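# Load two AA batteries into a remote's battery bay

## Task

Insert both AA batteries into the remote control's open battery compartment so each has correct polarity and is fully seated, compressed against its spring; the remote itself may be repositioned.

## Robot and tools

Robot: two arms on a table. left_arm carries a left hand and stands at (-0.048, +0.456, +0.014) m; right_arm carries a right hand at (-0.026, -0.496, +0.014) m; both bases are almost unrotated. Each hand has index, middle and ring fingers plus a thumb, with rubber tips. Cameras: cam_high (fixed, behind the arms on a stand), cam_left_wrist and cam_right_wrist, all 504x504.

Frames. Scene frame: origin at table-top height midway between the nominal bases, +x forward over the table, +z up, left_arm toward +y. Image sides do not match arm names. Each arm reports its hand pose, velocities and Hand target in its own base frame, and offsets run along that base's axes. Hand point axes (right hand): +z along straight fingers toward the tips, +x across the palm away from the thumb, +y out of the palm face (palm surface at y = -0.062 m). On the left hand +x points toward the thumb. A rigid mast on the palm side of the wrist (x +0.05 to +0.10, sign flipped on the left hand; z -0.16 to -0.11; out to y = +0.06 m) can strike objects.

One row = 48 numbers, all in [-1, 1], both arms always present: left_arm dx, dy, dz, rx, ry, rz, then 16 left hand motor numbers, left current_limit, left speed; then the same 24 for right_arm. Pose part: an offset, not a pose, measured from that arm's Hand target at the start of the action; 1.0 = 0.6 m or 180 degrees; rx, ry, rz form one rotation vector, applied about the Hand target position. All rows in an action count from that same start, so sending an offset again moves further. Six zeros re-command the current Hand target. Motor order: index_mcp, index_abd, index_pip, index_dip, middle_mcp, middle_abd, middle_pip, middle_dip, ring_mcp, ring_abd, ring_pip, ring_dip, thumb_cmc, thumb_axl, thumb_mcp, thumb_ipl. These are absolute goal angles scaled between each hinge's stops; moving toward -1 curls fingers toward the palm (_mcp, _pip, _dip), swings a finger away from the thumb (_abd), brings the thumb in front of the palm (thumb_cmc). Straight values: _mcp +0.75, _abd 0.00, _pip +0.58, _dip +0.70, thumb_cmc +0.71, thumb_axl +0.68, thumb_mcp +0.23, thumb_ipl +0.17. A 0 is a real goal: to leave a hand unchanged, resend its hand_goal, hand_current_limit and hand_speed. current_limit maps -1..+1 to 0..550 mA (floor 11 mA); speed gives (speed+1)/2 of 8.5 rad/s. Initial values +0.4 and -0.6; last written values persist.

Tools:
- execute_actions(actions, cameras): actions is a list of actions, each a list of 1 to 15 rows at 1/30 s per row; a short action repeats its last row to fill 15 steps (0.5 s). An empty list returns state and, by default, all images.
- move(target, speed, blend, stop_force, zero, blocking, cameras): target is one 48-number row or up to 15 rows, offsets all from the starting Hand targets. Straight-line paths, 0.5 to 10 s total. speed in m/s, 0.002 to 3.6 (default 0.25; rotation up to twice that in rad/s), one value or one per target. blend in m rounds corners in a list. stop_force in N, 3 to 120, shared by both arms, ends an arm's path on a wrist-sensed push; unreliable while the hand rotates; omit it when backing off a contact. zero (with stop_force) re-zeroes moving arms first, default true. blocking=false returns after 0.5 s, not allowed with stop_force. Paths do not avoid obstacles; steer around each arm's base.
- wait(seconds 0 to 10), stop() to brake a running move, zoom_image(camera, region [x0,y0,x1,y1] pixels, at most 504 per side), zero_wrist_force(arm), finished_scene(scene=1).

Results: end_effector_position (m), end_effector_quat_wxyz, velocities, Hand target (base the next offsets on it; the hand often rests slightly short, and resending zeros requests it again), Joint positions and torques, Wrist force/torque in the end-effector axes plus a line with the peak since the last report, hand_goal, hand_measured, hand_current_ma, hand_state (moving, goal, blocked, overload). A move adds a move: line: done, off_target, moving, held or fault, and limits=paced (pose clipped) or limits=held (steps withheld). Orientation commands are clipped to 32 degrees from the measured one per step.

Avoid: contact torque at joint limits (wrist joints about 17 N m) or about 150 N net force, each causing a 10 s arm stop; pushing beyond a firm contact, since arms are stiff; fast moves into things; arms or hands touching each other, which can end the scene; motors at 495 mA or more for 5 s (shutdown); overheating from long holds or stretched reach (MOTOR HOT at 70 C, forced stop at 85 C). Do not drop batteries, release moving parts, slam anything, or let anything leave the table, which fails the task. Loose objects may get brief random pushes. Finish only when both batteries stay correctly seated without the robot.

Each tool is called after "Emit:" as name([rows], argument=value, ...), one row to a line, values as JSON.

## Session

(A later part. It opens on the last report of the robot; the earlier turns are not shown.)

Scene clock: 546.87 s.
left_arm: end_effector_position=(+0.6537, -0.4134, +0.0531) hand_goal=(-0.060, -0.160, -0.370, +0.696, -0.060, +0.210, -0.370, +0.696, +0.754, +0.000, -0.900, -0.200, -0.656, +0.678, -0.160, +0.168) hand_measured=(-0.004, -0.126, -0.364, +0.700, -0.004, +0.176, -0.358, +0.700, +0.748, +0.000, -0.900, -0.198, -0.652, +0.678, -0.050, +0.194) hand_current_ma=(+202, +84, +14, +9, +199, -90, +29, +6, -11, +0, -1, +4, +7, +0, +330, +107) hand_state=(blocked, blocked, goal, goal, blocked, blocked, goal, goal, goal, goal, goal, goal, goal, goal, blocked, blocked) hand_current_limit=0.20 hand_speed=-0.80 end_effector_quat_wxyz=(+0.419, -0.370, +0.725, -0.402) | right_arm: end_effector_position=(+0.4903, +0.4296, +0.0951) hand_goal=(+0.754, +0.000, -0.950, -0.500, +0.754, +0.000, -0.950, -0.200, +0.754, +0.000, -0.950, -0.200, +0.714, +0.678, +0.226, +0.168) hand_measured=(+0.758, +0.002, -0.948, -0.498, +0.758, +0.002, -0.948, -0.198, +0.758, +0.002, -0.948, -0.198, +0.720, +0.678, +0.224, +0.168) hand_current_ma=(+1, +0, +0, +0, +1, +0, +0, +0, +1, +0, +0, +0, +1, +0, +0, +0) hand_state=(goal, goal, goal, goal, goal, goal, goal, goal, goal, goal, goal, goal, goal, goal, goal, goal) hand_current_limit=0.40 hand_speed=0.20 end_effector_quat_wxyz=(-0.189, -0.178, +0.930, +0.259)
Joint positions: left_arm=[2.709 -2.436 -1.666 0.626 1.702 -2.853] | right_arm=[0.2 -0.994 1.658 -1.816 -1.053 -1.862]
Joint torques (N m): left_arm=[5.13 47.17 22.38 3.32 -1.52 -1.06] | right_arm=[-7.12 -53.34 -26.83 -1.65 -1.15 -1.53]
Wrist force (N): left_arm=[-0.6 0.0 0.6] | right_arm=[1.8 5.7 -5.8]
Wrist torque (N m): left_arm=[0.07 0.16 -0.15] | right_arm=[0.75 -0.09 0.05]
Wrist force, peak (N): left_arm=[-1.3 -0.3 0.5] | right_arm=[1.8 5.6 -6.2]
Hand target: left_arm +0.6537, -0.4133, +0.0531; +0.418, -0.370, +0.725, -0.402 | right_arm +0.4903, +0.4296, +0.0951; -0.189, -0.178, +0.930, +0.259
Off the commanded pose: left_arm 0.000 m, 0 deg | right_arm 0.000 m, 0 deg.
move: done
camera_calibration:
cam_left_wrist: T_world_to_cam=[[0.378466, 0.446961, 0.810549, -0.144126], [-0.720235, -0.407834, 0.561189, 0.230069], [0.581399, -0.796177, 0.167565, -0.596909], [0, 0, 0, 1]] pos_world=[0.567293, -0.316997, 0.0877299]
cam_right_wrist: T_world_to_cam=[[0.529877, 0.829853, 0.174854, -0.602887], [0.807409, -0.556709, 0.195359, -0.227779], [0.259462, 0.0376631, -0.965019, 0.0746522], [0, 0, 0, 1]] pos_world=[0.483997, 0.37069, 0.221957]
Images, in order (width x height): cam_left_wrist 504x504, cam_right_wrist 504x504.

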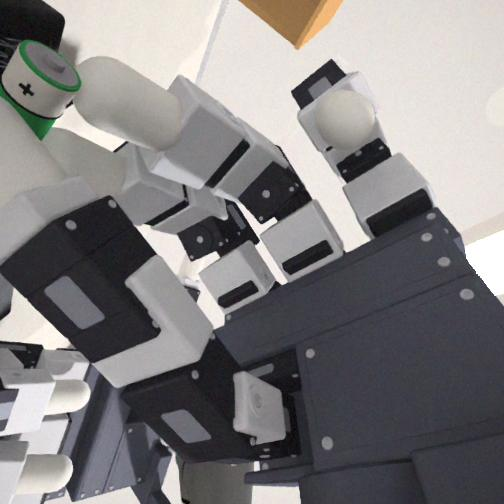

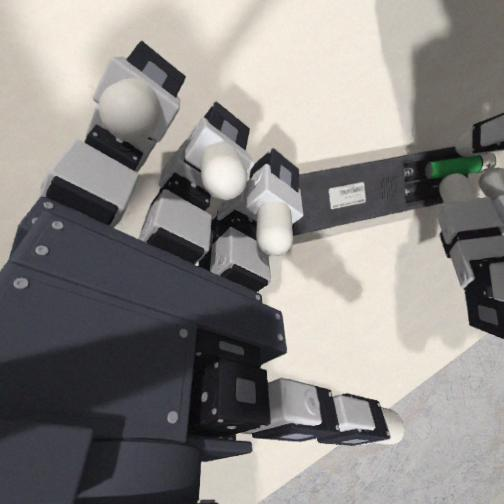

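Emit:
move(target=[-0.002, 0.0008, -0.0133, 0, 0, 0, -0.06, -0.16, -0.37, 0.696, -0.06, 0.21, -0.37, 0.696, 0.754, 0, -0.9, -0.2, -0.657, 0.678, -0.16, 0.168, 0.2, -0.8, 0, 0, 0, 0, 0, 0, 0.754, 0, -0.95, -0.5, 0.754, 0, -0.95, -0.2, 0.754, 0, -0.95, -0.2, 0.714, 0.678, 0.226, 0.168, 0.4, 0.2], speed=0.015, stop_force=3, cameras=["cam_right_wrist", "cam_left_wrist"])

Emit:
zoom_image(camera="cam_right_wrist", region=[390, 130, 470, 210])

Emit:
zoom_image(camera="cam_left_wrist", region=[0, 0, 140, 140])

Scene clock: 558.50 s.
left_arm: end_effector_position=(+0.6525, -0.4128, +0.0451) hand_goal=(-0.060, -0.160, -0.370, +0.696, -0.060, +0.210, -0.370, +0.696, +0.754, +0.000, -0.900, -0.200, -0.656, +0.678, -0.160, +0.168) hand_measured=(-0.004, -0.126, -0.364, +0.700, -0.004, +0.176, -0.358, +0.700, +0.748, +0.000, -0.900, -0.198, -0.652, +0.678, -0.050, +0.194) hand_current_ma=(+202, +84, +14, +9, +199, -90, +29, +6, -11, +0, -1, +4, +7, +0, +330, +107) hand_state=(blocked, blocked, goal, goal, blocked, blocked, goal, goal, goal, goal, goal, goal, goal, goal, blocked, blocked) hand_current_limit=0.20 hand_speed=-0.80 end_effector_quat_wxyz=(+0.418, -0.370, +0.725, -0.402) | right_arm: end_effector_position=(+0.4903, +0.4296, +0.0951) hand_goal=(+0.754, +0.000, -0.950, -0.500, +0.754, +0.000, -0.950, -0.200, +0.754, +0.000, -0.950, -0.200, +0.714, +0.678, +0.226, +0.168) hand_measured=(+0.758, +0.002, -0.948, -0.498, +0.758, +0.002, -0.948, -0.198, +0.758, +0.002, -0.948, -0.198, +0.720, +0.678, +0.224, +0.168) hand_current_ma=(+1, +0, +0, +0, +1, +0, +0, +0, +1, +0, +0, +0, +1, +0, +0, +0) hand_state=(goal, goal, goal, goal, goal, goal, goal, goal, goal, goal, goal, goal, goal, goal, goal, goal) hand_current_limit=0.40 hand_speed=0.20 end_effector_quat_wxyz=(-0.189, -0.178, +0.930, +0.259)
Joint positions: left_arm=[2.709 -2.45 -1.668 0.642 1.702 -2.853] | right_arm=[0.2 -0.994 1.658 -1.816 -1.053 -1.862]
Joint torques (N m): left_arm=[-10.15 57.78 9.85 0.19 1.04 -1.25] | right_arm=[-7.15 -53.85 -27.3 -2.29 -0.99 -1.48]
Wrist force (N): left_arm=[-0.6 0.0 0.7] | right_arm=[1.3 5.4 -6.3]
Wrist torque (N m): left_arm=[0.05 0.17 -0.15] | right_arm=[0.76 -0.01 -0.01]
Wrist force, peak (N): left_arm=[-0.8 -0.1 1.0] | right_arm=[1.8 5.6 -6.5]
Hand target: left_arm +0.6525, -0.4128, +0.0451; +0.418, -0.370, +0.725, -0.402 | right_arm +0.4903, +0.4296, +0.0951; -0.189, -0.178, +0.930, +0.259
Off the commanded pose: left_arm 0.000 m, 0 deg | right_arm 0.000 m, 0 deg.
move: done
camera_calibration:
cam_left_wrist: T_world_to_cam=[[0.378586, 0.447075, 0.81043, -0.137477], [-0.720118, -0.407802, 0.561362, 0.23387], [0.581466, -0.796129, 0.167559, -0.594416], [0, 0, 0, 1]] pos_world=[0.566093, -0.316396, 0.0797293]
cam_right_wrist: T_world_to_cam=[[0.529877, 0.829853, 0.174854, -0.602887], [0.807409, -0.556709, 0.195359, -0.227779], [0.259462, 0.0376631, -0.965019, 0.0746522], [0, 0, 0, 1]] pos_world=[0.483997, 0.37069, 0.221957]
Images, in order (width x height): cam_left_wrist 504x504, cam_right_wrist 504x504.

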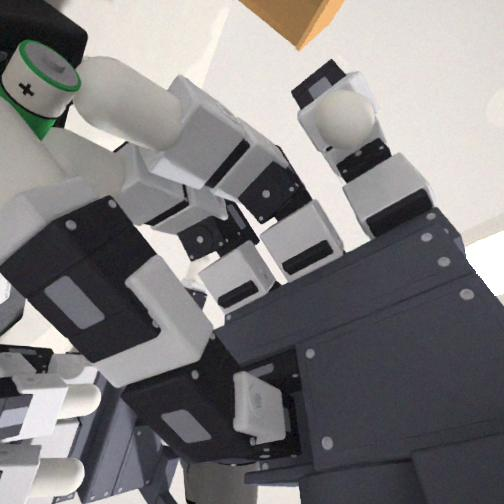

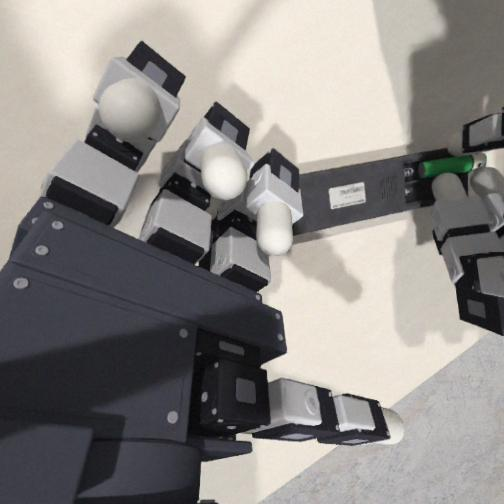

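Scaled by 6.300.

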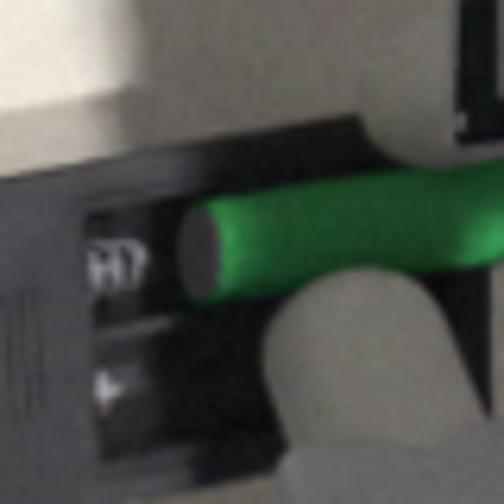

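Scaled by 3.600.

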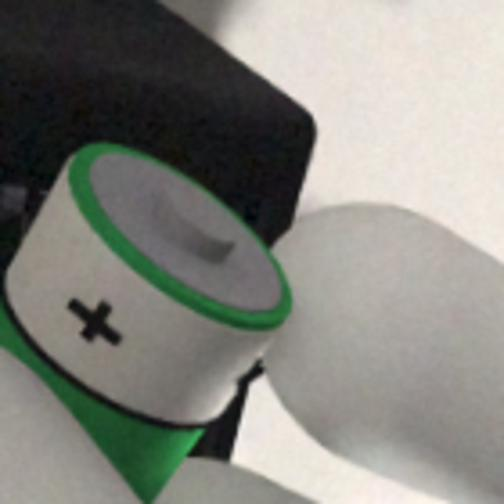

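Emit:
move(target=[0, 0, -0.01, 0, 0, 0, -0.06, -0.16, -0.37, 0.696, -0.06, 0.21, -0.37, 0.696, 0.754, 0, -0.9, -0.2, -0.657, 0.678, -0.16, 0.168, 0.2, -0.8, 0, 0, 0, 0, 0, 0, 0.754, 0, -0.95, -0.5, 0.754, 0, -0.95, -0.2, 0.754, 0, -0.95, -0.2, 0.714, 0.678, 0.226, 0.168, 0.4, 0.2], speed=0.01, stop_force=3, cameras=["cam_right_wrist", "cam_left_wrist"])

Emit:
zoom_image(camera="cam_right_wrist", region=[390, 130, 470, 210])

Emit:
zoom_image(camera="cam_left_wrist", region=[0, 0, 140, 140])

Scene clock: 566.07 s.
left_arm: end_effector_position=(+0.6525, -0.4129, +0.0421) hand_goal=(-0.060, -0.160, -0.370, +0.696, -0.060, +0.210, -0.370, +0.696, +0.754, +0.000, -0.900, -0.200, -0.656, +0.678, -0.160, +0.168) hand_measured=(-0.004, -0.126, -0.364, +0.700, -0.006, +0.176, -0.358, +0.700, +0.748, +0.000, -0.900, -0.198, -0.652, +0.678, -0.050, +0.194) hand_current_ma=(+199, +84, +14, +9, +197, -90, +29, +6, -11, +0, -1, +4, +6, +0, +330, +110) hand_state=(blocked, blocked, goal, goal, blocked, blocked, goal, goal, goal, goal, goal, goal, goal, goal, blocked, blocked) hand_current_limit=0.20 hand_speed=-0.80 end_effector_quat_wxyz=(+0.419, -0.370, +0.725, -0.403) | right_arm: end_effector_position=(+0.4903, +0.4296, +0.0951) hand_goal=(+0.754, +0.000, -0.950, -0.500, +0.754, +0.000, -0.950, -0.200, +0.754, +0.000, -0.950, -0.200, +0.714, +0.678, +0.226, +0.168) hand_measured=(+0.758, +0.002, -0.948, -0.498, +0.758, +0.002, -0.948, -0.198, +0.758, +0.002, -0.948, -0.198, +0.720, +0.678, +0.224, +0.168) hand_current_ma=(+1, +0, +0, +0, +1, +0, +0, +0, +1, +0, +0, +0, +1, +0, +0, +0) hand_state=(goal, goal, goal, goal, goal, goal, goal, goal, goal, goal, goal, goal, goal, goal, goal, goal) hand_current_limit=0.40 hand_speed=0.20 end_effector_quat_wxyz=(-0.189, -0.178, +0.930, +0.259)
Joint positions: left_arm=[2.709 -2.456 -1.667 0.647 1.702 -2.853] | right_arm=[0.2 -0.994 1.658 -1.816 -1.053 -1.862]
Joint torques (N m): left_arm=[-10.59 56.78 -0.47 0.15 0.88 -1.28] | right_arm=[-6.73 -54.35 -26.41 -2.44 -1.07 -1.38]
Wrist force (N): left_arm=[-0.9 -2.7 -0.2] | right_arm=[1.4 5.2 -6.1]
Wrist torque (N m): left_arm=[-0.19 0.20 -0.14] | right_arm=[0.71 -0.02 0.01]
Wrist force, peak (N): left_arm=[-0.9 -6.9 -1.7] | right_arm=[1.5 5.9 -6.3]
Hand target: left_arm +0.6525, -0.4128, +0.0421; +0.419, -0.370, +0.725, -0.403 (not the last commanded pose) | right_arm +0.4903, +0.4296, +0.0951; -0.189, -0.178, +0.930, +0.259
Off the commanded pose: left_arm 0.003 m, 0 deg | right_arm 0.000 m, 0 deg.
move: contact (left_arm)
camera_calibration:
cam_left_wrist: T_world_to_cam=[[0.378459, 0.447142, 0.810452, -0.13491], [-0.720254, -0.40769, 0.561269, 0.235632], [0.58138, -0.796149, 0.167762, -0.593966], [0, 0, 0, 1]] pos_world=[0.566093, -0.316496, 0.0767299]
cam_right_wrist: T_world_to_cam=[[0.529877, 0.829853, 0.174854, -0.602887], [0.807409, -0.556709, 0.195359, -0.227779], [0.259462, 0.0376631, -0.965019, 0.0746522], [0, 0, 0, 1]] pos_world=[0.483997, 0.37069, 0.221957]
Images, in order (width x height): cam_left_wrist 504x504, cam_right_wrist 504x504.

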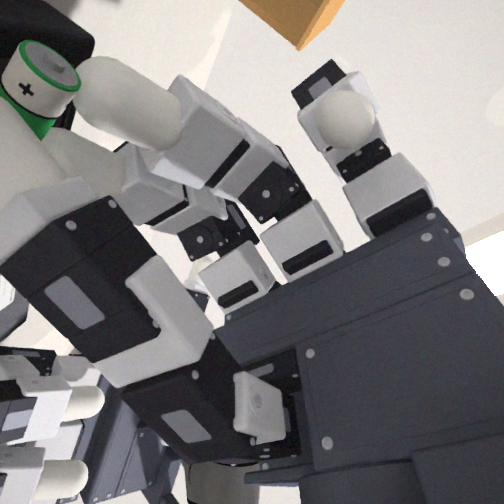

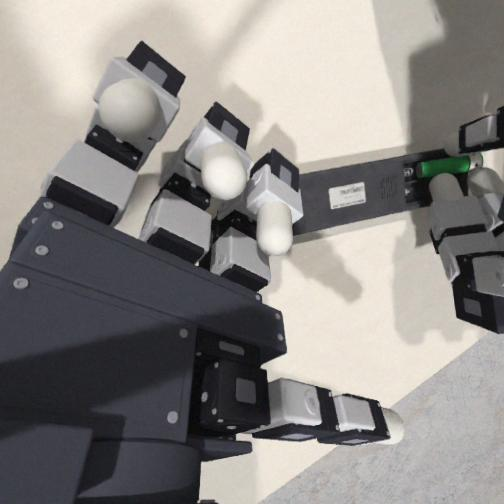

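Scaled by 6.300.

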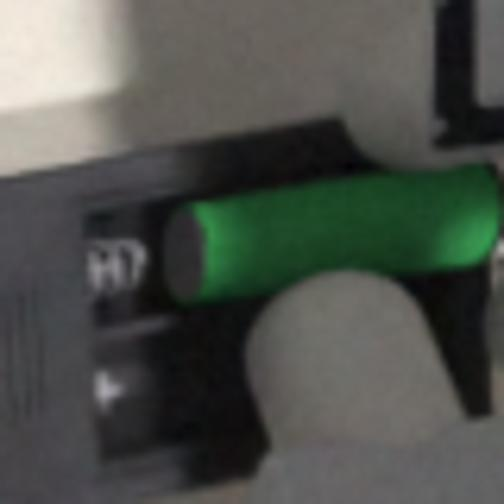

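Scaled by 3.600.

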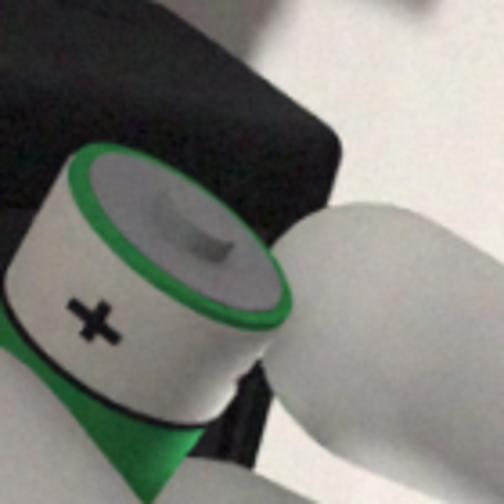

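Emit:
execute_actions(actions=[])

Emit:
zoom_image(camera="cam_right_wrist", region=[390, 130, 470, 210])

Emit:
zoom_image(camera="cam_left_wrist", region=[0, 0, 250, 250])

Scene clock: 584.43 s.
left_arm: end_effector_position=(+0.6525, -0.4128, +0.0421) hand_goal=(-0.060, -0.160, -0.370, +0.696, -0.060, +0.210, -0.370, +0.696, +0.754, +0.000, -0.900, -0.200, -0.656, +0.678, -0.160, +0.168) hand_measured=(-0.004, -0.126, -0.364, +0.700, -0.006, +0.176, -0.358, +0.700, +0.748, +0.000, -0.900, -0.198, -0.652, +0.678, -0.050, +0.194) hand_current_ma=(+199, +84, +14, +9, +197, -90, +29, +6, -11, +0, -1, +4, +6, +0, +330, +110) hand_state=(blocked, blocked, goal, goal, blocked, blocked, goal, goal, goal, goal, goal, goal, goal, goal, blocked, blocked) hand_current_limit=0.20 hand_speed=-0.80 end_effector_quat_wxyz=(+0.419, -0.370, +0.725, -0.403) | right_arm: end_effector_position=(+0.4903, +0.4296, +0.0951) hand_goal=(+0.754, +0.000, -0.950, -0.500, +0.754, +0.000, -0.950, -0.200, +0.754, +0.000, -0.950, -0.200, +0.714, +0.678, +0.226, +0.168) hand_measured=(+0.758, +0.002, -0.948, -0.498, +0.758, +0.002, -0.948, -0.198, +0.758, +0.002, -0.948, -0.198, +0.720, +0.678, +0.224, +0.168) hand_current_ma=(+1, +0, +0, +0, +1, +0, +0, +0, +1, +0, +0, +0, +1, +0, +0, +0) hand_state=(goal, goal, goal, goal, goal, goal, goal, goal, goal, goal, goal, goal, goal, goal, goal, goal) hand_current_limit=0.40 hand_speed=0.20 end_effector_quat_wxyz=(-0.189, -0.178, +0.930, +0.259)
Joint positions: left_arm=[2.709 -2.456 -1.667 0.647 1.702 -2.853] | right_arm=[0.2 -0.994 1.658 -1.816 -1.053 -1.862]
Joint velocities: within noise
Joint torques (N m): left_arm=[-11.22 54.9 -0.86 0.83 0.82 -1.28] | right_arm=[-6.85 -53.34 -26.9 -2.35 -1.15 -1.51]
Wrist force (N): left_arm=[-0.6 -3.2 -0.1] | right_arm=[1.4 5.7 -6.3]
Wrist torque (N m): left_arm=[-0.23 0.16 -0.12] | right_arm=[0.80 -0.02 0.02]
Wrist force, peak (N): left_arm=[-0.7 -3.4 0.0] | right_arm=[1.5 5.7 -6.5]
Hand target: left_arm +0.6525, -0.4128, +0.0421; +0.419, -0.370, +0.725, -0.403 (not the last commanded pose) | right_arm +0.4903, +0.4296, +0.0951; -0.189, -0.178, +0.930, +0.259
Off the commanded pose: left_arm 0.003 m, 0 deg | right_arm 0.000 m, 0 deg.
camera_calibration:
cam_left_wrist: T_world_to_cam=[[0.378459, 0.447142, 0.810452, -0.13491], [-0.720254, -0.40769, 0.561269, 0.235632], [0.58138, -0.796149, 0.167762, -0.593966], [0, 0, 0, 1]] pos_world=[0.566093, -0.316496, 0.0767299]
cam_right_wrist: T_world_to_cam=[[0.529877, 0.829853, 0.174854, -0.602887], [0.807409, -0.556709, 0.195359, -0.227779], [0.259462, 0.0376631, -0.965019, 0.0746522], [0, 0, 0, 1]] pos_world=[0.483997, 0.37069, 0.221957]

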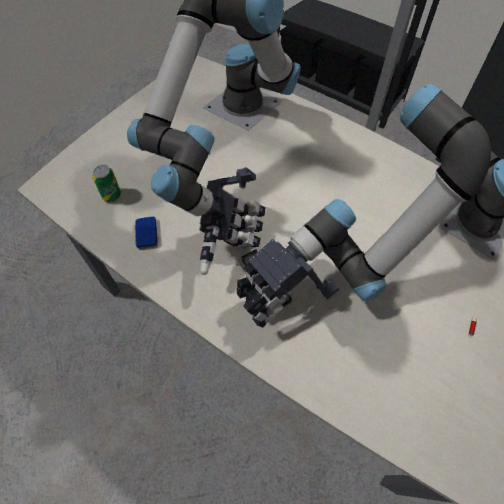

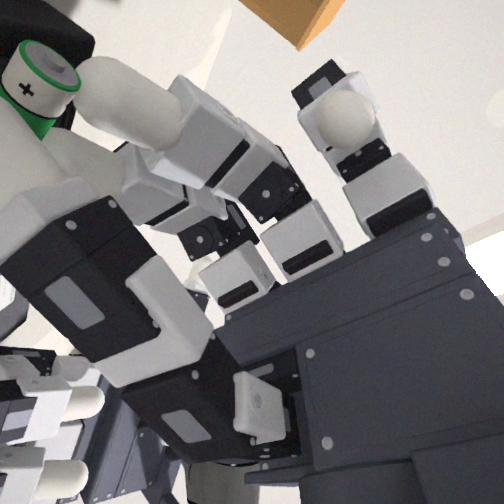

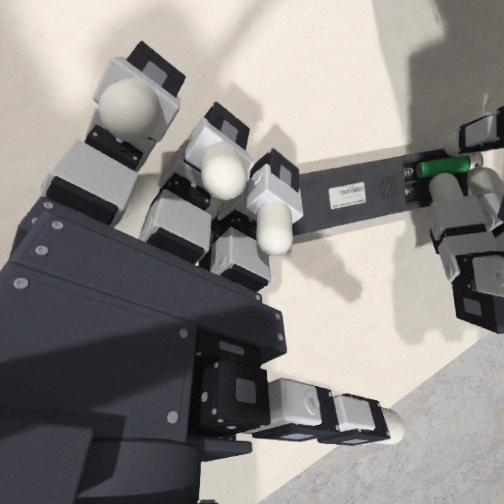

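Scaled by 6.300.

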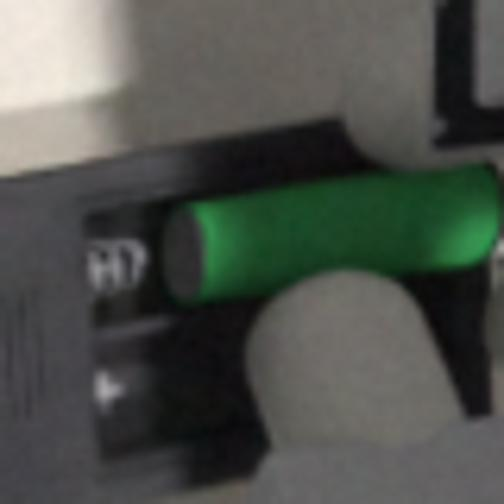

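Scaled by 2.016.

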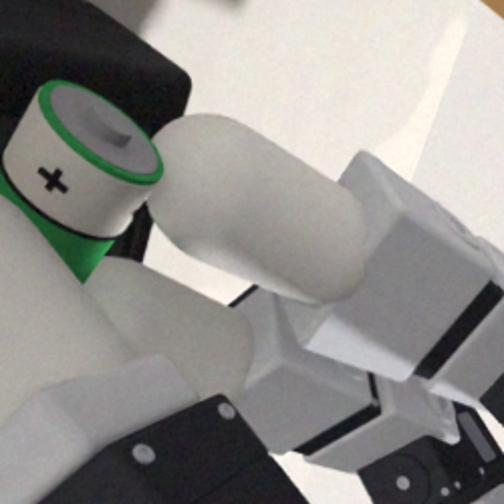

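Emit:
move(target=[-0.0020, -0.0046, 0, 0, 0, 0, -0.06,-0.16,-0.37,0.696,-0.06,0.21,-0.37,0.696,0.754,0,-0.9,-0.2,-0.657,0.678,-0.16,0.168,0.2,-0.8, 0,0,0,0,0,0, 0.754,0,-0.95,-0.5,0.754,0,-0.95,-0.2,0.754,0,-0.95,-0.2,0.714,0.678,0.226,0.168,0.4,0.2], speed=0.02, stop_force=6, cameras=["cam_right_wrist","cam_left_wrist"])

Emit:
zoom_image(camera="cam_right_wrist", region=[390, 130, 470, 210])

Scene clock: 596.47 s.
left_arm: end_effector_position=(+0.6513, -0.4157, +0.0421) hand_goal=(-0.060, -0.160, -0.370, +0.696, -0.060, +0.210, -0.370, +0.696, +0.754, +0.000, -0.900, -0.200, -0.656, +0.678, -0.160, +0.168) hand_measured=(-0.006, -0.126, -0.362, +0.700, -0.006, +0.174, -0.358, +0.700, +0.748, +0.000, -0.900, -0.198, -0.654, +0.678, -0.050, +0.194) hand_current_ma=(+197, +84, +16, +9, +197, -92, +29, +6, -11, +0, -1, +4, +3, +0, +330, +110) hand_state=(blocked, blocked, goal, goal, blocked, blocked, goal, goal, goal, goal, goal, goal, goal, goal, blocked, blocked) hand_current_limit=0.20 hand_speed=-0.80 end_effector_quat_wxyz=(+0.419, -0.370, +0.725, -0.403) | right_arm: end_effector_position=(+0.4903, +0.4296, +0.0951) hand_goal=(+0.754, +0.000, -0.950, -0.500, +0.754, +0.000, -0.950, -0.200, +0.754, +0.000, -0.950, -0.200, +0.714, +0.678, +0.226, +0.168) hand_measured=(+0.758, +0.002, -0.948, -0.498, +0.758, +0.002, -0.948, -0.198, +0.758, +0.002, -0.948, -0.198, +0.720, +0.678, +0.224, +0.168) hand_current_ma=(+1, +0, +0, +0, +1, +0, +0, +0, +1, +0, +0, +0, +1, +0, +0, +0) hand_state=(goal, goal, goal, goal, goal, goal, goal, goal, goal, goal, goal, goal, goal, goal, goal, goal) hand_current_limit=0.40 hand_speed=0.20 end_effector_quat_wxyz=(-0.189, -0.178, +0.930, +0.259)
Joint positions: left_arm=[2.703 -2.457 -1.665 0.645 1.707 -2.855] | right_arm=[0.2 -0.994 1.658 -1.816 -1.053 -1.862]
Joint torques (N m): left_arm=[4.87 37.89 23.03 1.58 -1 0.22] | right_arm=[-6.76 -54.23 -25.93 -2.35 -0.91 -1.34]
Wrist force (N): left_arm=[-1.9 -1.3 0.2] | right_arm=[1.3 5.3 -6.0]
Wrist torque (N m): left_arm=[-0.08 0.24 -0.10] | right_arm=[0.72 -0.02 0.00]
Wrist force, peak (N): left_arm=[-0.8 -3.4 -0.2] | right_arm=[1.3 5.6 -6.7]
Hand target: left_arm +0.6513, -0.4156, +0.0421; +0.419, -0.370, +0.725, -0.403 | right_arm +0.4903, +0.4296, +0.0951; -0.189, -0.178, +0.930, +0.259
Off the commanded pose: left_arm 0.000 m, 0 deg | right_arm 0.000 m, 0 deg.
move: done
camera_calibration:
cam_left_wrist: T_world_to_cam=[[0.378459, 0.447142, 0.810452, -0.133204], [-0.720254, -0.40769, 0.561269, 0.233626], [0.58138, -0.796149, 0.167762, -0.595498], [0, 0, 0, 1]] pos_world=[0.564893, -0.319296, 0.0767299]
cam_right_wrist: T_world_to_cam=[[0.529877, 0.829853, 0.174854, -0.602887], [0.807409, -0.556709, 0.195359, -0.227779], [0.259462, 0.0376631, -0.965019, 0.0746522], [0, 0, 0, 1]] pos_world=[0.483997, 0.37069, 0.221957]
Images, in order (width x height): cam_left_wrist 504x504, cam_right_wrist 504x504.

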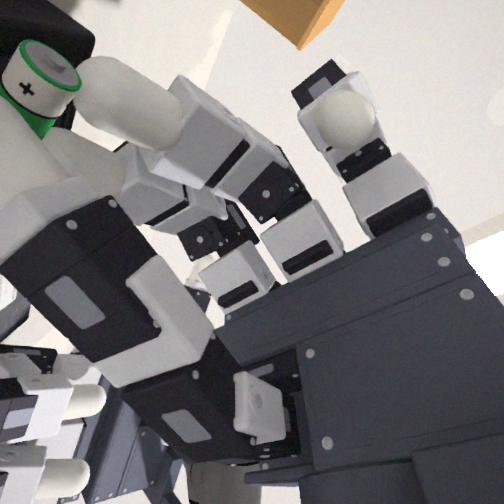

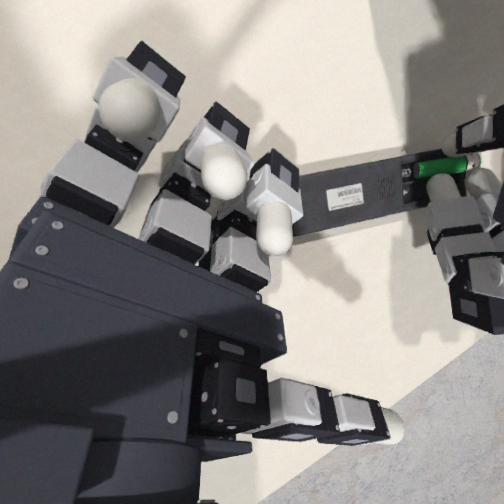

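Scaled by 6.300.

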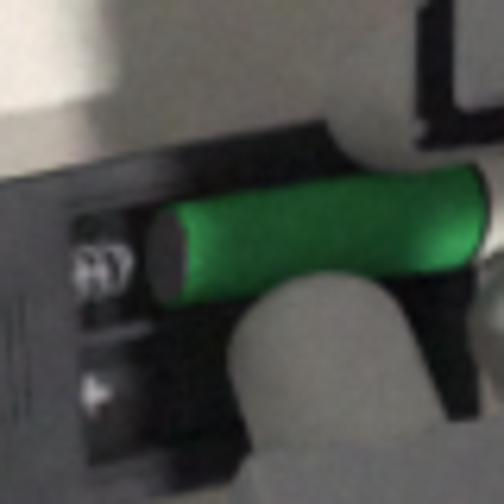

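Emit:
move(target=[0,0, 0, 0, 0, 0, 0.06,-0.16,-0.38,0.696,0.06,0.21,-0.38,0.696,0.754,0,-0.9,-0.2,-0.657,0.678,0.0,0.168,0.2,-0.9, 0,0,0,0,0,0, 0.754,0,-0.95,-0.5,0.754,0,-0.95,-0.2,0.754,0,-0.95,-0.2,0.714,0.678,0.226,0.168,0.4,0.2], speed=0.02, cameras=["cam_right_wrist","cam_left_wrist"])

Emit:
zoom_image(camera="cam_right_wrist", region=[390, 130, 470, 210])

Emit:
zoom_image(camera="cam_left_wrist", region=[0, 0, 150, 150])

Scene clock: 602.67 s.
left_arm: end_effector_position=(+0.6513, -0.4156, +0.0421) hand_goal=(+0.060, -0.160, -0.380, +0.696, +0.060, +0.210, -0.380, +0.696, +0.754, +0.000, -0.900, -0.200, -0.656, +0.678, +0.000, +0.168) hand_measured=(+0.054, -0.126, -0.380, +0.698, +0.054, +0.174, -0.376, +0.698, +0.748, +0.000, -0.900, -0.198, -0.656, +0.678, -0.002, +0.170) hand_current_ma=(-14, +84, -1, +3, -15, -92, +8, +3, -11, +0, -1, +4, +1, +0, -6, +5) hand_state=(goal, blocked, goal, goal, goal, blocked, goal, goal, goal, goal, goal, goal, goal, goal, goal, goal) hand_current_limit=0.20 hand_speed=-0.90 end_effector_quat_wxyz=(+0.419, -0.370, +0.725, -0.403) | right_arm: end_effector_position=(+0.4903, +0.4296, +0.0951) hand_goal=(+0.754, +0.000, -0.950, -0.500, +0.754, +0.000, -0.950, -0.200, +0.754, +0.000, -0.950, -0.200, +0.714, +0.678, +0.226, +0.168) hand_measured=(+0.758, +0.002, -0.948, -0.498, +0.758, +0.002, -0.948, -0.198, +0.758, +0.002, -0.948, -0.198, +0.720, +0.678, +0.224, +0.168) hand_current_ma=(+1, +0, +0, +0, +1, +0, +0, +0, +1, +0, +0, +0, +1, +0, +0, +0) hand_state=(goal, goal, goal, goal, goal, goal, goal, goal, goal, goal, goal, goal, goal, goal, goal, goal) hand_current_limit=0.40 hand_speed=0.20 end_effector_quat_wxyz=(-0.189, -0.178, +0.930, +0.259)
Joint positions: left_arm=[2.703 -2.457 -1.665 0.645 1.707 -2.855] | right_arm=[0.2 -0.994 1.658 -1.816 -1.053 -1.862]
Joint torques (N m): left_arm=[8.57 43 0.44 3.69 -1.13 1.06] | right_arm=[-6.54 -53.92 -26.14 -2.16 -0.94 -1.41]
Wrist force (N): left_arm=[-0.5 -0.4 0.8] | right_arm=[1.5 5.6 -5.9]
Wrist torque (N m): left_arm=[0.00 0.15 -0.13] | right_arm=[0.75 -0.05 0.03]
Wrist force, peak (N): left_arm=[-1.9 -1.5 0.3] | right_arm=[1.1 5.7 -6.4]
Hand target: left_arm +0.6513, -0.4156, +0.0421; +0.419, -0.370, +0.725, -0.403 | right_arm +0.4903, +0.4296, +0.0951; -0.189, -0.178, +0.930, +0.259
Off the commanded pose: left_arm 0.000 m, 0 deg | right_arm 0.000 m, 0 deg.
move: done
camera_calibration:
cam_left_wrist: T_world_to_cam=[[0.378459, 0.447142, 0.810452, -0.133249], [-0.720254, -0.40769, 0.561269, 0.233667], [0.58138, -0.796149, 0.167762, -0.595418], [0, 0, 0, 1]] pos_world=[0.564893, -0.319196, 0.0767299]
cam_right_wrist: T_world_to_cam=[[0.529877, 0.829853, 0.174854, -0.602887], [0.807409, -0.556709, 0.195359, -0.227779], [0.259462, 0.0376631, -0.965019, 0.0746522], [0, 0, 0, 1]] pos_world=[0.483997, 0.37069, 0.221957]
Images, in order (width x height): cam_left_wrist 504x504, cam_right_wrist 504x504.

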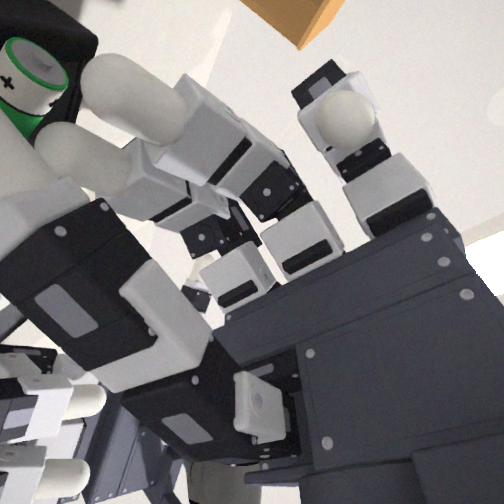

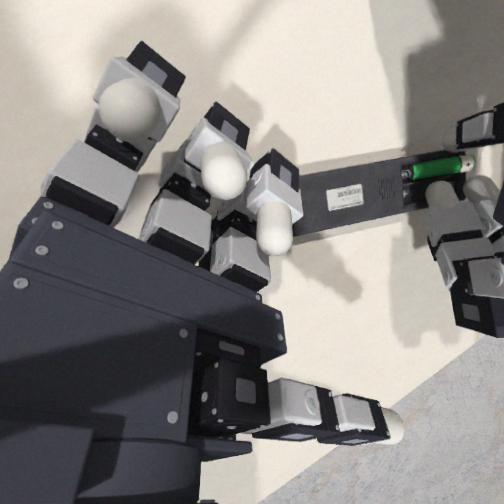

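Scaled by 6.300.

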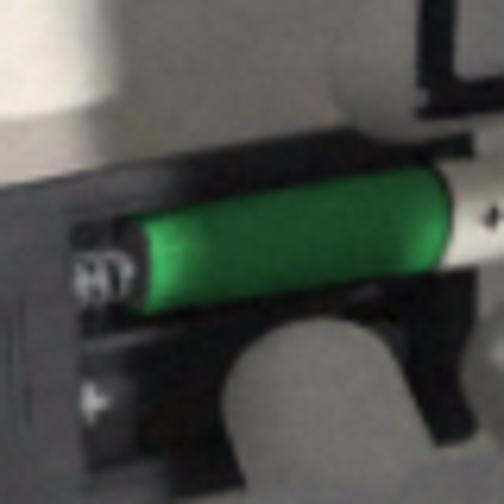

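Scaled by 3.360.

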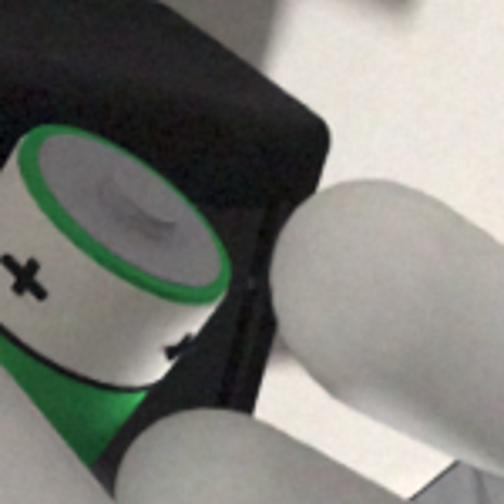

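Emit:
move([
  [0,0, 0, 0, 0, 0, 0.2,-0.16,-0.45,0.696,0.2,0.21,-0.45,0.696,0.754,0,-0.9,-0.2,-0.657,0.678,0.1,0.168,0.2,-0.85, 0,0,0,0,0,0, 0.754,0,-0.95,-0.5,0.754,0,-0.95,-0.2,0.754,0,-0.95,-0.2,0.714,0.678,0.226,0.168,0.4,0.2],
  [0,0, 0.15, 0, 0, 0, 0.2,-0.16,-0.45,0.696,0.2,0.21,-0.45,0.696,0.754,0,-0.9,-0.2,-0.657,0.678,0.1,0.168,0.2,-0.85, 0,0,0,0,0,0, 0.754,0,-0.95,-0.5,0.754,0,-0.95,-0.2,0.754,0,-0.95,-0.2,0.714,0.678,0.226,0.168,0.4,0.2],
], speed=0.06, cameras=["cam_right_wrist","cam_left_wrist","cam_high"])

Emit:
zoom_image(camera="cam_right_wrist", region=[390, 130, 490, 230])

Emit:
zoom_image(camera="cam_left_wrist", region=[0, 0, 252, 252])

Scene clock: 639.77 s.
left_arm: end_effector_position=(+0.6513, -0.4156, +0.1322) hand_goal=(+0.200, -0.160, -0.450, +0.696, +0.200, +0.210, -0.450, +0.696, +0.754, +0.000, -0.900, -0.200, -0.656, +0.678, +0.100, +0.168) hand_measured=(+0.178, -0.144, -0.462, +0.688, +0.204, +0.198, -0.448, +0.696, +0.748, +0.000, -0.900, -0.198, -0.656, +0.678, +0.096, +0.170) hand_current_ma=(-68, +36, -29, -16, +6, -26, +3, +1, -11, +0, -1, +4, +1, +0, -9, +5) hand_state=(blocked, goal, goal, goal, goal, goal, goal, goal, goal, goal, goal, goal, goal, goal, goal, goal) hand_current_limit=0.20 hand_speed=-0.85 end_effector_quat_wxyz=(+0.419, -0.370, +0.725, -0.403) end_effector_velocity=(+0.001, +0.001, -0.001) end_effector_angular_velocity=(-0.001, -0.002, +0.001) | right_arm: end_effector_position=(+0.4903, +0.4296, +0.0951) hand_goal=(+0.754, +0.000, -0.950, -0.500, +0.754, +0.000, -0.950, -0.200, +0.754, +0.000, -0.950, -0.200, +0.714, +0.678, +0.226, +0.168) hand_measured=(+0.758, +0.002, -0.948, -0.498, +0.758, +0.002, -0.948, -0.198, +0.758, +0.002, -0.948, -0.198, +0.720, +0.678, +0.224, +0.168) hand_current_ma=(+1, +0, +0, +0, +1, +0, +0, +0, +1, +0, +0, +0, +1, +0, +0, +0) hand_state=(goal, goal, goal, goal, goal, goal, goal, goal, goal, goal, goal, goal, goal, goal, goal, goal) hand_current_limit=0.40 hand_speed=0.20 end_effector_quat_wxyz=(-0.189, -0.178, +0.930, +0.259)
Joint positions: left_arm=[2.703 -2.29 -1.671 0.484 1.707 -2.855] | right_arm=[0.2 -0.994 1.658 -1.816 -1.053 -1.862]
Joint velocities: left_arm=[0.001 -0.003 0 0.005 0 0] | right_arm=[within noise]
Joint torques (N m): left_arm=[4.28 35.22 25.11 4.7 -0.27 0.72] | right_arm=[-5.59 -53.43 -26.57 -2.26 -0.81 -1.32]
Wrist force (N): left_arm=[-0.7 -0.1 0.7] | right_arm=[1.5 5.2 -6.3]
Wrist torque (N m): left_arm=[0.04 0.17 -0.18] | right_arm=[0.72 -0.04 0.01]
Wrist force, peak (N): left_arm=[-0.9 -2.1 -0.4] | right_arm=[1.7 5.8 -6.3]
Hand target: left_arm +0.6513, -0.4156, +0.1321; +0.419, -0.370, +0.725, -0.403 | right_arm +0.4903, +0.4296, +0.0951; -0.189, -0.178, +0.930, +0.259
Off the commanded pose: left_arm 0.000 m, 0 deg | right_arm 0.000 m, 0 deg.
move: done
camera_calibration:
cam_left_wrist: T_world_to_cam=[[0.378459, 0.447142, 0.810452, -0.206271], [-0.720254, -0.40769, 0.561269, 0.183097], [0.58138, -0.796149, 0.167762, -0.610533], [0, 0, 0, 1]] pos_world=[0.564893, -0.319196, 0.16683]
cam_right_wrist: T_world_to_cam=[[0.529877, 0.829853, 0.174854, -0.602887], [0.807409, -0.556709, 0.195359, -0.227779], [0.259462, 0.0376631, -0.965019, 0.0746522], [0, 0, 0, 1]] pos_world=[0.483997, 0.37069, 0.221957]

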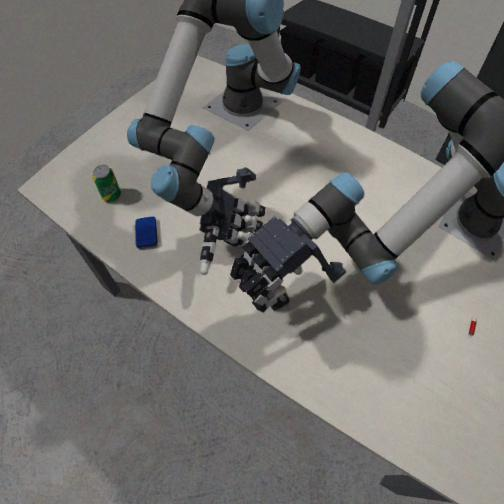

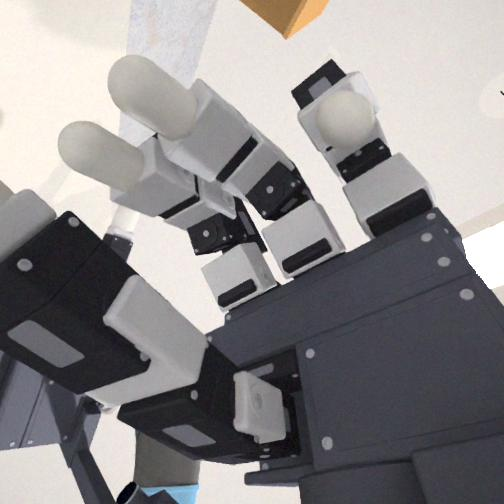

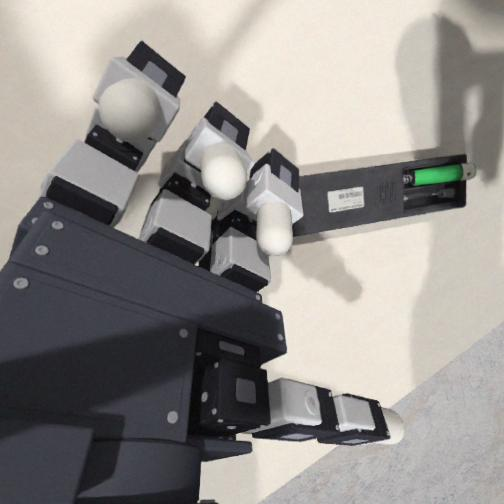

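Scaled by 5.040.

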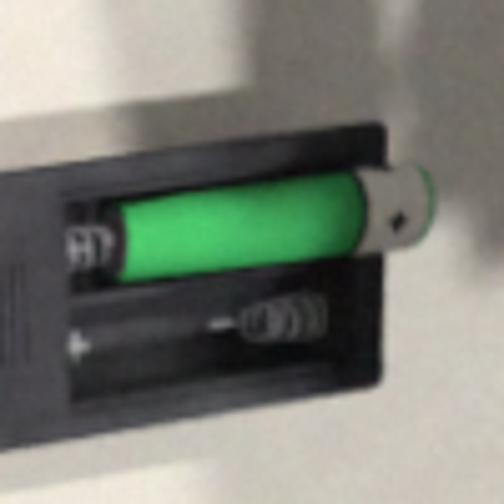

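Scaled by 2.000.

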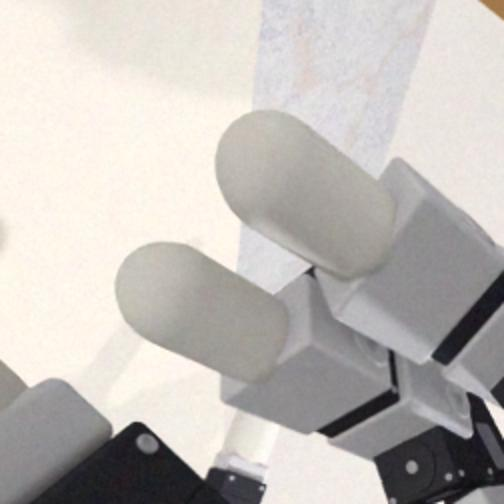

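Emit:
move([
  [0,0, 0.1, -0.0919, 0.0395, 0, 0.754,0,0.58,0.70,0.754,0,-0.95,-0.5,0.754,0,-0.9,-0.2,0.714,0.678,0.226,0.168,0.4,-0.2, 0,0,0,0,0,0, 0.754,0,-0.95,-0.5,0.754,0,-0.95,-0.2,0.754,0,-0.95,-0.2,0.714,0.678,0.226,0.168,0.4,0.2],
], speed=0.15, cameras=["cam_left_wrist","cam_high"])

Scene clock: 670.57 s.
left_arm: end_effector_position=(+0.6513, -0.4155, +0.1921) hand_goal=(+0.754, +0.000, +0.580, +0.700, +0.754, +0.000, -0.950, -0.500, +0.754, +0.000, -0.900, -0.200, +0.714, +0.678, +0.226, +0.168) hand_measured=(+0.738, -0.002, +0.574, +0.698, +0.740, +0.002, -0.944, -0.496, +0.748, +0.000, -0.900, -0.198, +0.696, +0.678, +0.220, +0.170) hand_current_ma=(-46, -3, -14, -5, -35, +4, +13, +6, -11, +0, -1, +4, -49, +0, -14, +4) hand_state=(goal, goal, goal, goal, goal, goal, goal, goal, goal, goal, goal, goal, goal, goal, goal, goal) hand_current_limit=0.40 hand_speed=-0.20 end_effector_quat_wxyz=(+0.315, -0.450, +0.684, -0.479) | right_arm: end_effector_position=(+0.4903, +0.4296, +0.0951) hand_goal=(+0.754, +0.000, -0.950, -0.500, +0.754, +0.000, -0.950, -0.200, +0.754, +0.000, -0.950, -0.200, +0.714, +0.678, +0.226, +0.168) hand_measured=(+0.758, +0.002, -0.948, -0.498, +0.758, +0.002, -0.948, -0.198, +0.758, +0.002, -0.948, -0.198, +0.720, +0.678, +0.224, +0.168) hand_current_ma=(+1, +0, +0, +0, +1, +0, +0, +0, +1, +0, +0, +0, +1, +0, +0, +0) hand_state=(goal, goal, goal, goal, goal, goal, goal, goal, goal, goal, goal, goal, goal, goal, goal, goal) hand_current_limit=0.40 hand_speed=0.20 end_effector_quat_wxyz=(-0.189, -0.178, +0.930, +0.259)
Joint positions: left_arm=[2.791 -2.168 -1.688 0.365 1.519 -3.122] | right_arm=[0.2 -0.994 1.658 -1.816 -1.053 -1.862]
Joint torques (N m): left_arm=[-13.25 31.75 14.49 4.66 0.67 -0.41] | right_arm=[-5.38 -53.87 -27.01 -2.3 -0.82 -1.34]
Wrist force (N): left_arm=[-0.8 -0.5 0.6] | right_arm=[1.5 5.3 -6.4]
Wrist torque (N m): left_arm=[-0.06 0.19 0.04] | right_arm=[0.75 -0.04 0.02]
Wrist force, peak (N): left_arm=[-1.2 -1.3 0.7] | right_arm=[1.6 5.4 -6.6]
Hand target: left_arm +0.6513, -0.4156, +0.1921; +0.315, -0.450, +0.684, -0.479 | right_arm +0.4903, +0.4296, +0.0951; -0.189, -0.178, +0.930, +0.259
Off the commanded pose: left_arm 0.000 m, 0 deg | right_arm 0.000 m, 0 deg.
move: done
camera_calibration:
cam_left_wrist: T_world_to_cam=[[0.466426, 0.652069, 0.597706, -0.186133], [-0.638985, -0.218876, 0.737422, 0.141258], [0.611674, -0.725878, 0.314573, -0.639221], [0, 0, 0, 1]] pos_world=[0.568074, -0.311707, 0.208168]
Images, in order (width x height): cam_high 504x504, cam_left_wrist 504x504.

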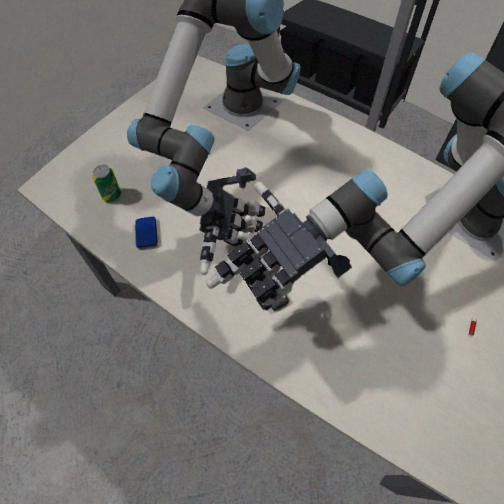

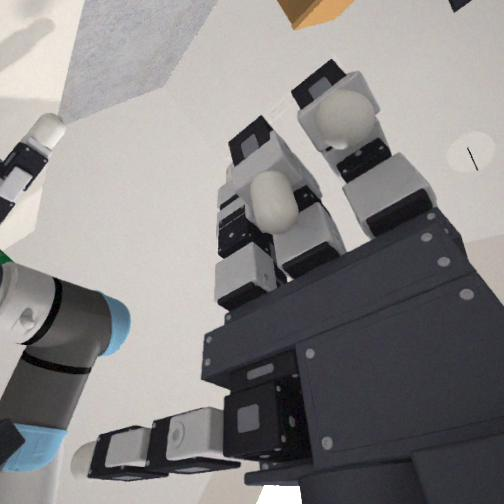

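Emit:
move([
  [0.06,0.2, 0, 0, 0, -0.1, 0.754,0,0.58,0.70,0.754,0,-0.95,-0.5,0.754,0,-0.9,-0.2,0.714,0.678,0.226,0.168,0.4,-0.2, 0,0,0,0,0,0, 0.754,0,-0.95,-0.5,0.754,0,-0.95,-0.2,0.754,0,-0.95,-0.2,0.714,0.678,0.226,0.168,0.4,0.2],
  [0.075,0.30, -0.15, 0, 0, -0.5, 0.754,0,0.58,0.70,0.754,0,-0.95,-0.5,0.754,0,-0.9,-0.2,0.714,0.678,0.226,0.168,0.4,-0.2, 0,0,0,0,0,0, 0.754,0,-0.95,-0.5,0.754,0,-0.95,-0.2,0.754,0,-0.95,-0.2,0.714,0.678,0.226,0.168,0.4,0.2],
], speed=0.25, blend=0.05, cameras=["cam_left_wrist","cam_high"])

Scene clock: 679.40 s.
left_arm: end_effector_position=(+0.6963, -0.2357, +0.1021) hand_goal=(+0.754, +0.000, +0.580, +0.700, +0.754, +0.000, -0.950, -0.500, +0.754, +0.000, -0.900, -0.200, +0.714, +0.678, +0.226, +0.168) hand_measured=(+0.738, -0.002, +0.574, +0.698, +0.740, +0.002, -0.944, -0.496, +0.748, +0.000, -0.900, -0.198, +0.696, +0.678, +0.220, +0.170) hand_current_ma=(-46, -2, -14, -5, -35, +4, +13, +5, -11, +0, -1, +4, -47, +0, -14, +4) hand_state=(goal, goal, goal, goal, goal, goal, goal, goal, goal, goal, goal, goal, goal, goal, goal, goal) hand_current_limit=0.40 hand_speed=-0.20 end_effector_quat_wxyz=(-0.116, +0.166, +0.802, -0.562) | right_arm: end_effector_position=(+0.4903, +0.4296, +0.0951) hand_goal=(+0.754, +0.000, -0.950, -0.500, +0.754, +0.000, -0.950, -0.200, +0.754, +0.000, -0.950, -0.200, +0.714, +0.678, +0.226, +0.168) hand_measured=(+0.758, +0.002, -0.948, -0.498, +0.758, +0.002, -0.948, -0.198, +0.758, +0.002, -0.948, -0.198, +0.720, +0.678, +0.224, +0.168) hand_current_ma=(+1, +0, +0, +0, +1, +0, +0, +0, +1, +0, +0, +0, +1, +0, +0, +0) hand_state=(goal, goal, goal, goal, goal, goal, goal, goal, goal, goal, goal, goal, goal, goal, goal, goal) hand_current_limit=0.40 hand_speed=0.20 end_effector_quat_wxyz=(-0.189, -0.178, +0.930, +0.259)
Joint positions: left_arm=[3.218 -2.49 -0.861 -2.268 0.588 -0.578] | right_arm=[0.2 -0.994 1.658 -1.816 -1.053 -1.862]
Joint torques (N m): left_arm=[7.91 60.86 13.76 -0.73 -1.6 1.07] | right_arm=[-5.16 -53.7 -26.7 -2.32 -0.78 -1.34]
Wrist force (N): left_arm=[-0.3 -0.1 1.1] | right_arm=[1.4 5.6 -6.0]
Wrist torque (N m): left_arm=[-0.04 0.17 0.04] | right_arm=[0.75 -0.04 0.02]
Wrist force, peak (N): left_arm=[1.2 -0.6 0.8] | right_arm=[1.7 5.7 -6.5]
Hand target: left_arm +0.6963, -0.2356, +0.1021; -0.116, +0.166, +0.802, -0.562 | right_arm +0.4903, +0.4296, +0.0951; -0.189, -0.178, +0.930, +0.259
Off the commanded pose: left_arm 0.000 m, 0 deg | right_arm 0.000 m, 0 deg.
move: done
camera_calibration:
cam_left_wrist: T_world_to_cam=[[0.652017, -0.466575, 0.597647, -0.663437], [-0.218731, 0.638978, 0.737471, 0.185287], [-0.725968, -0.611568, 0.31457, 0.450421], [0, 0, 0, 1]] pos_world=[0.800092, -0.152474, 0.118168]
Images, in order (width x height): cam_high 504x504, cam_left_wrist 504x504.

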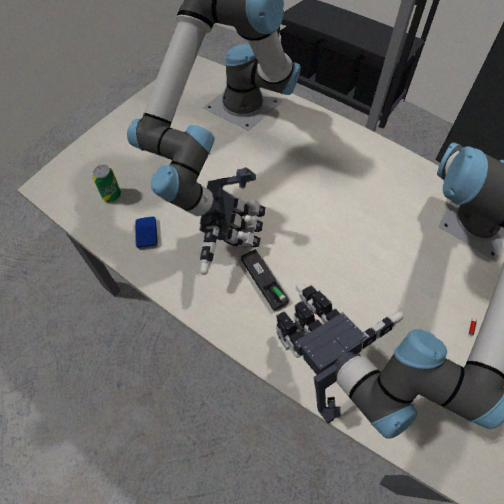

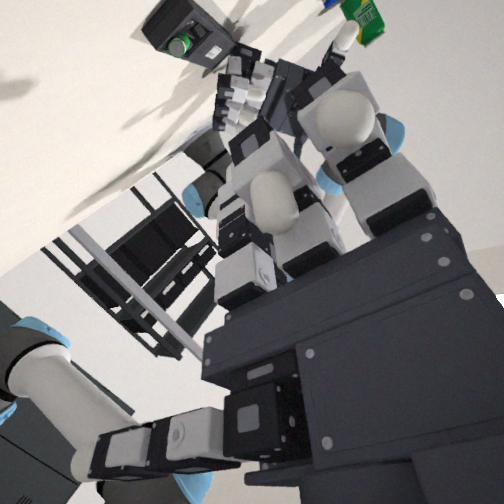

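Emit:
zoom_image(camera="cam_left_wrist", region=[130, 0, 250, 120])

Emit:
zoom_image(camera="cam_high", region=[220, 230, 320, 330])

Scaled by 4.200.

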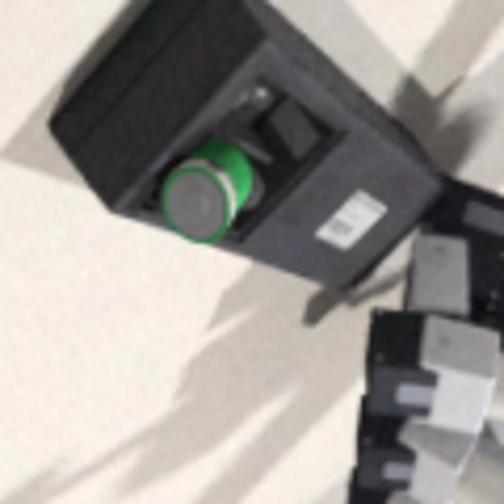

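Scaled by 5.040.

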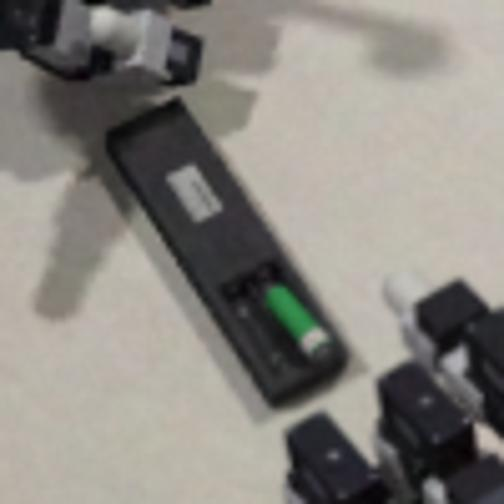

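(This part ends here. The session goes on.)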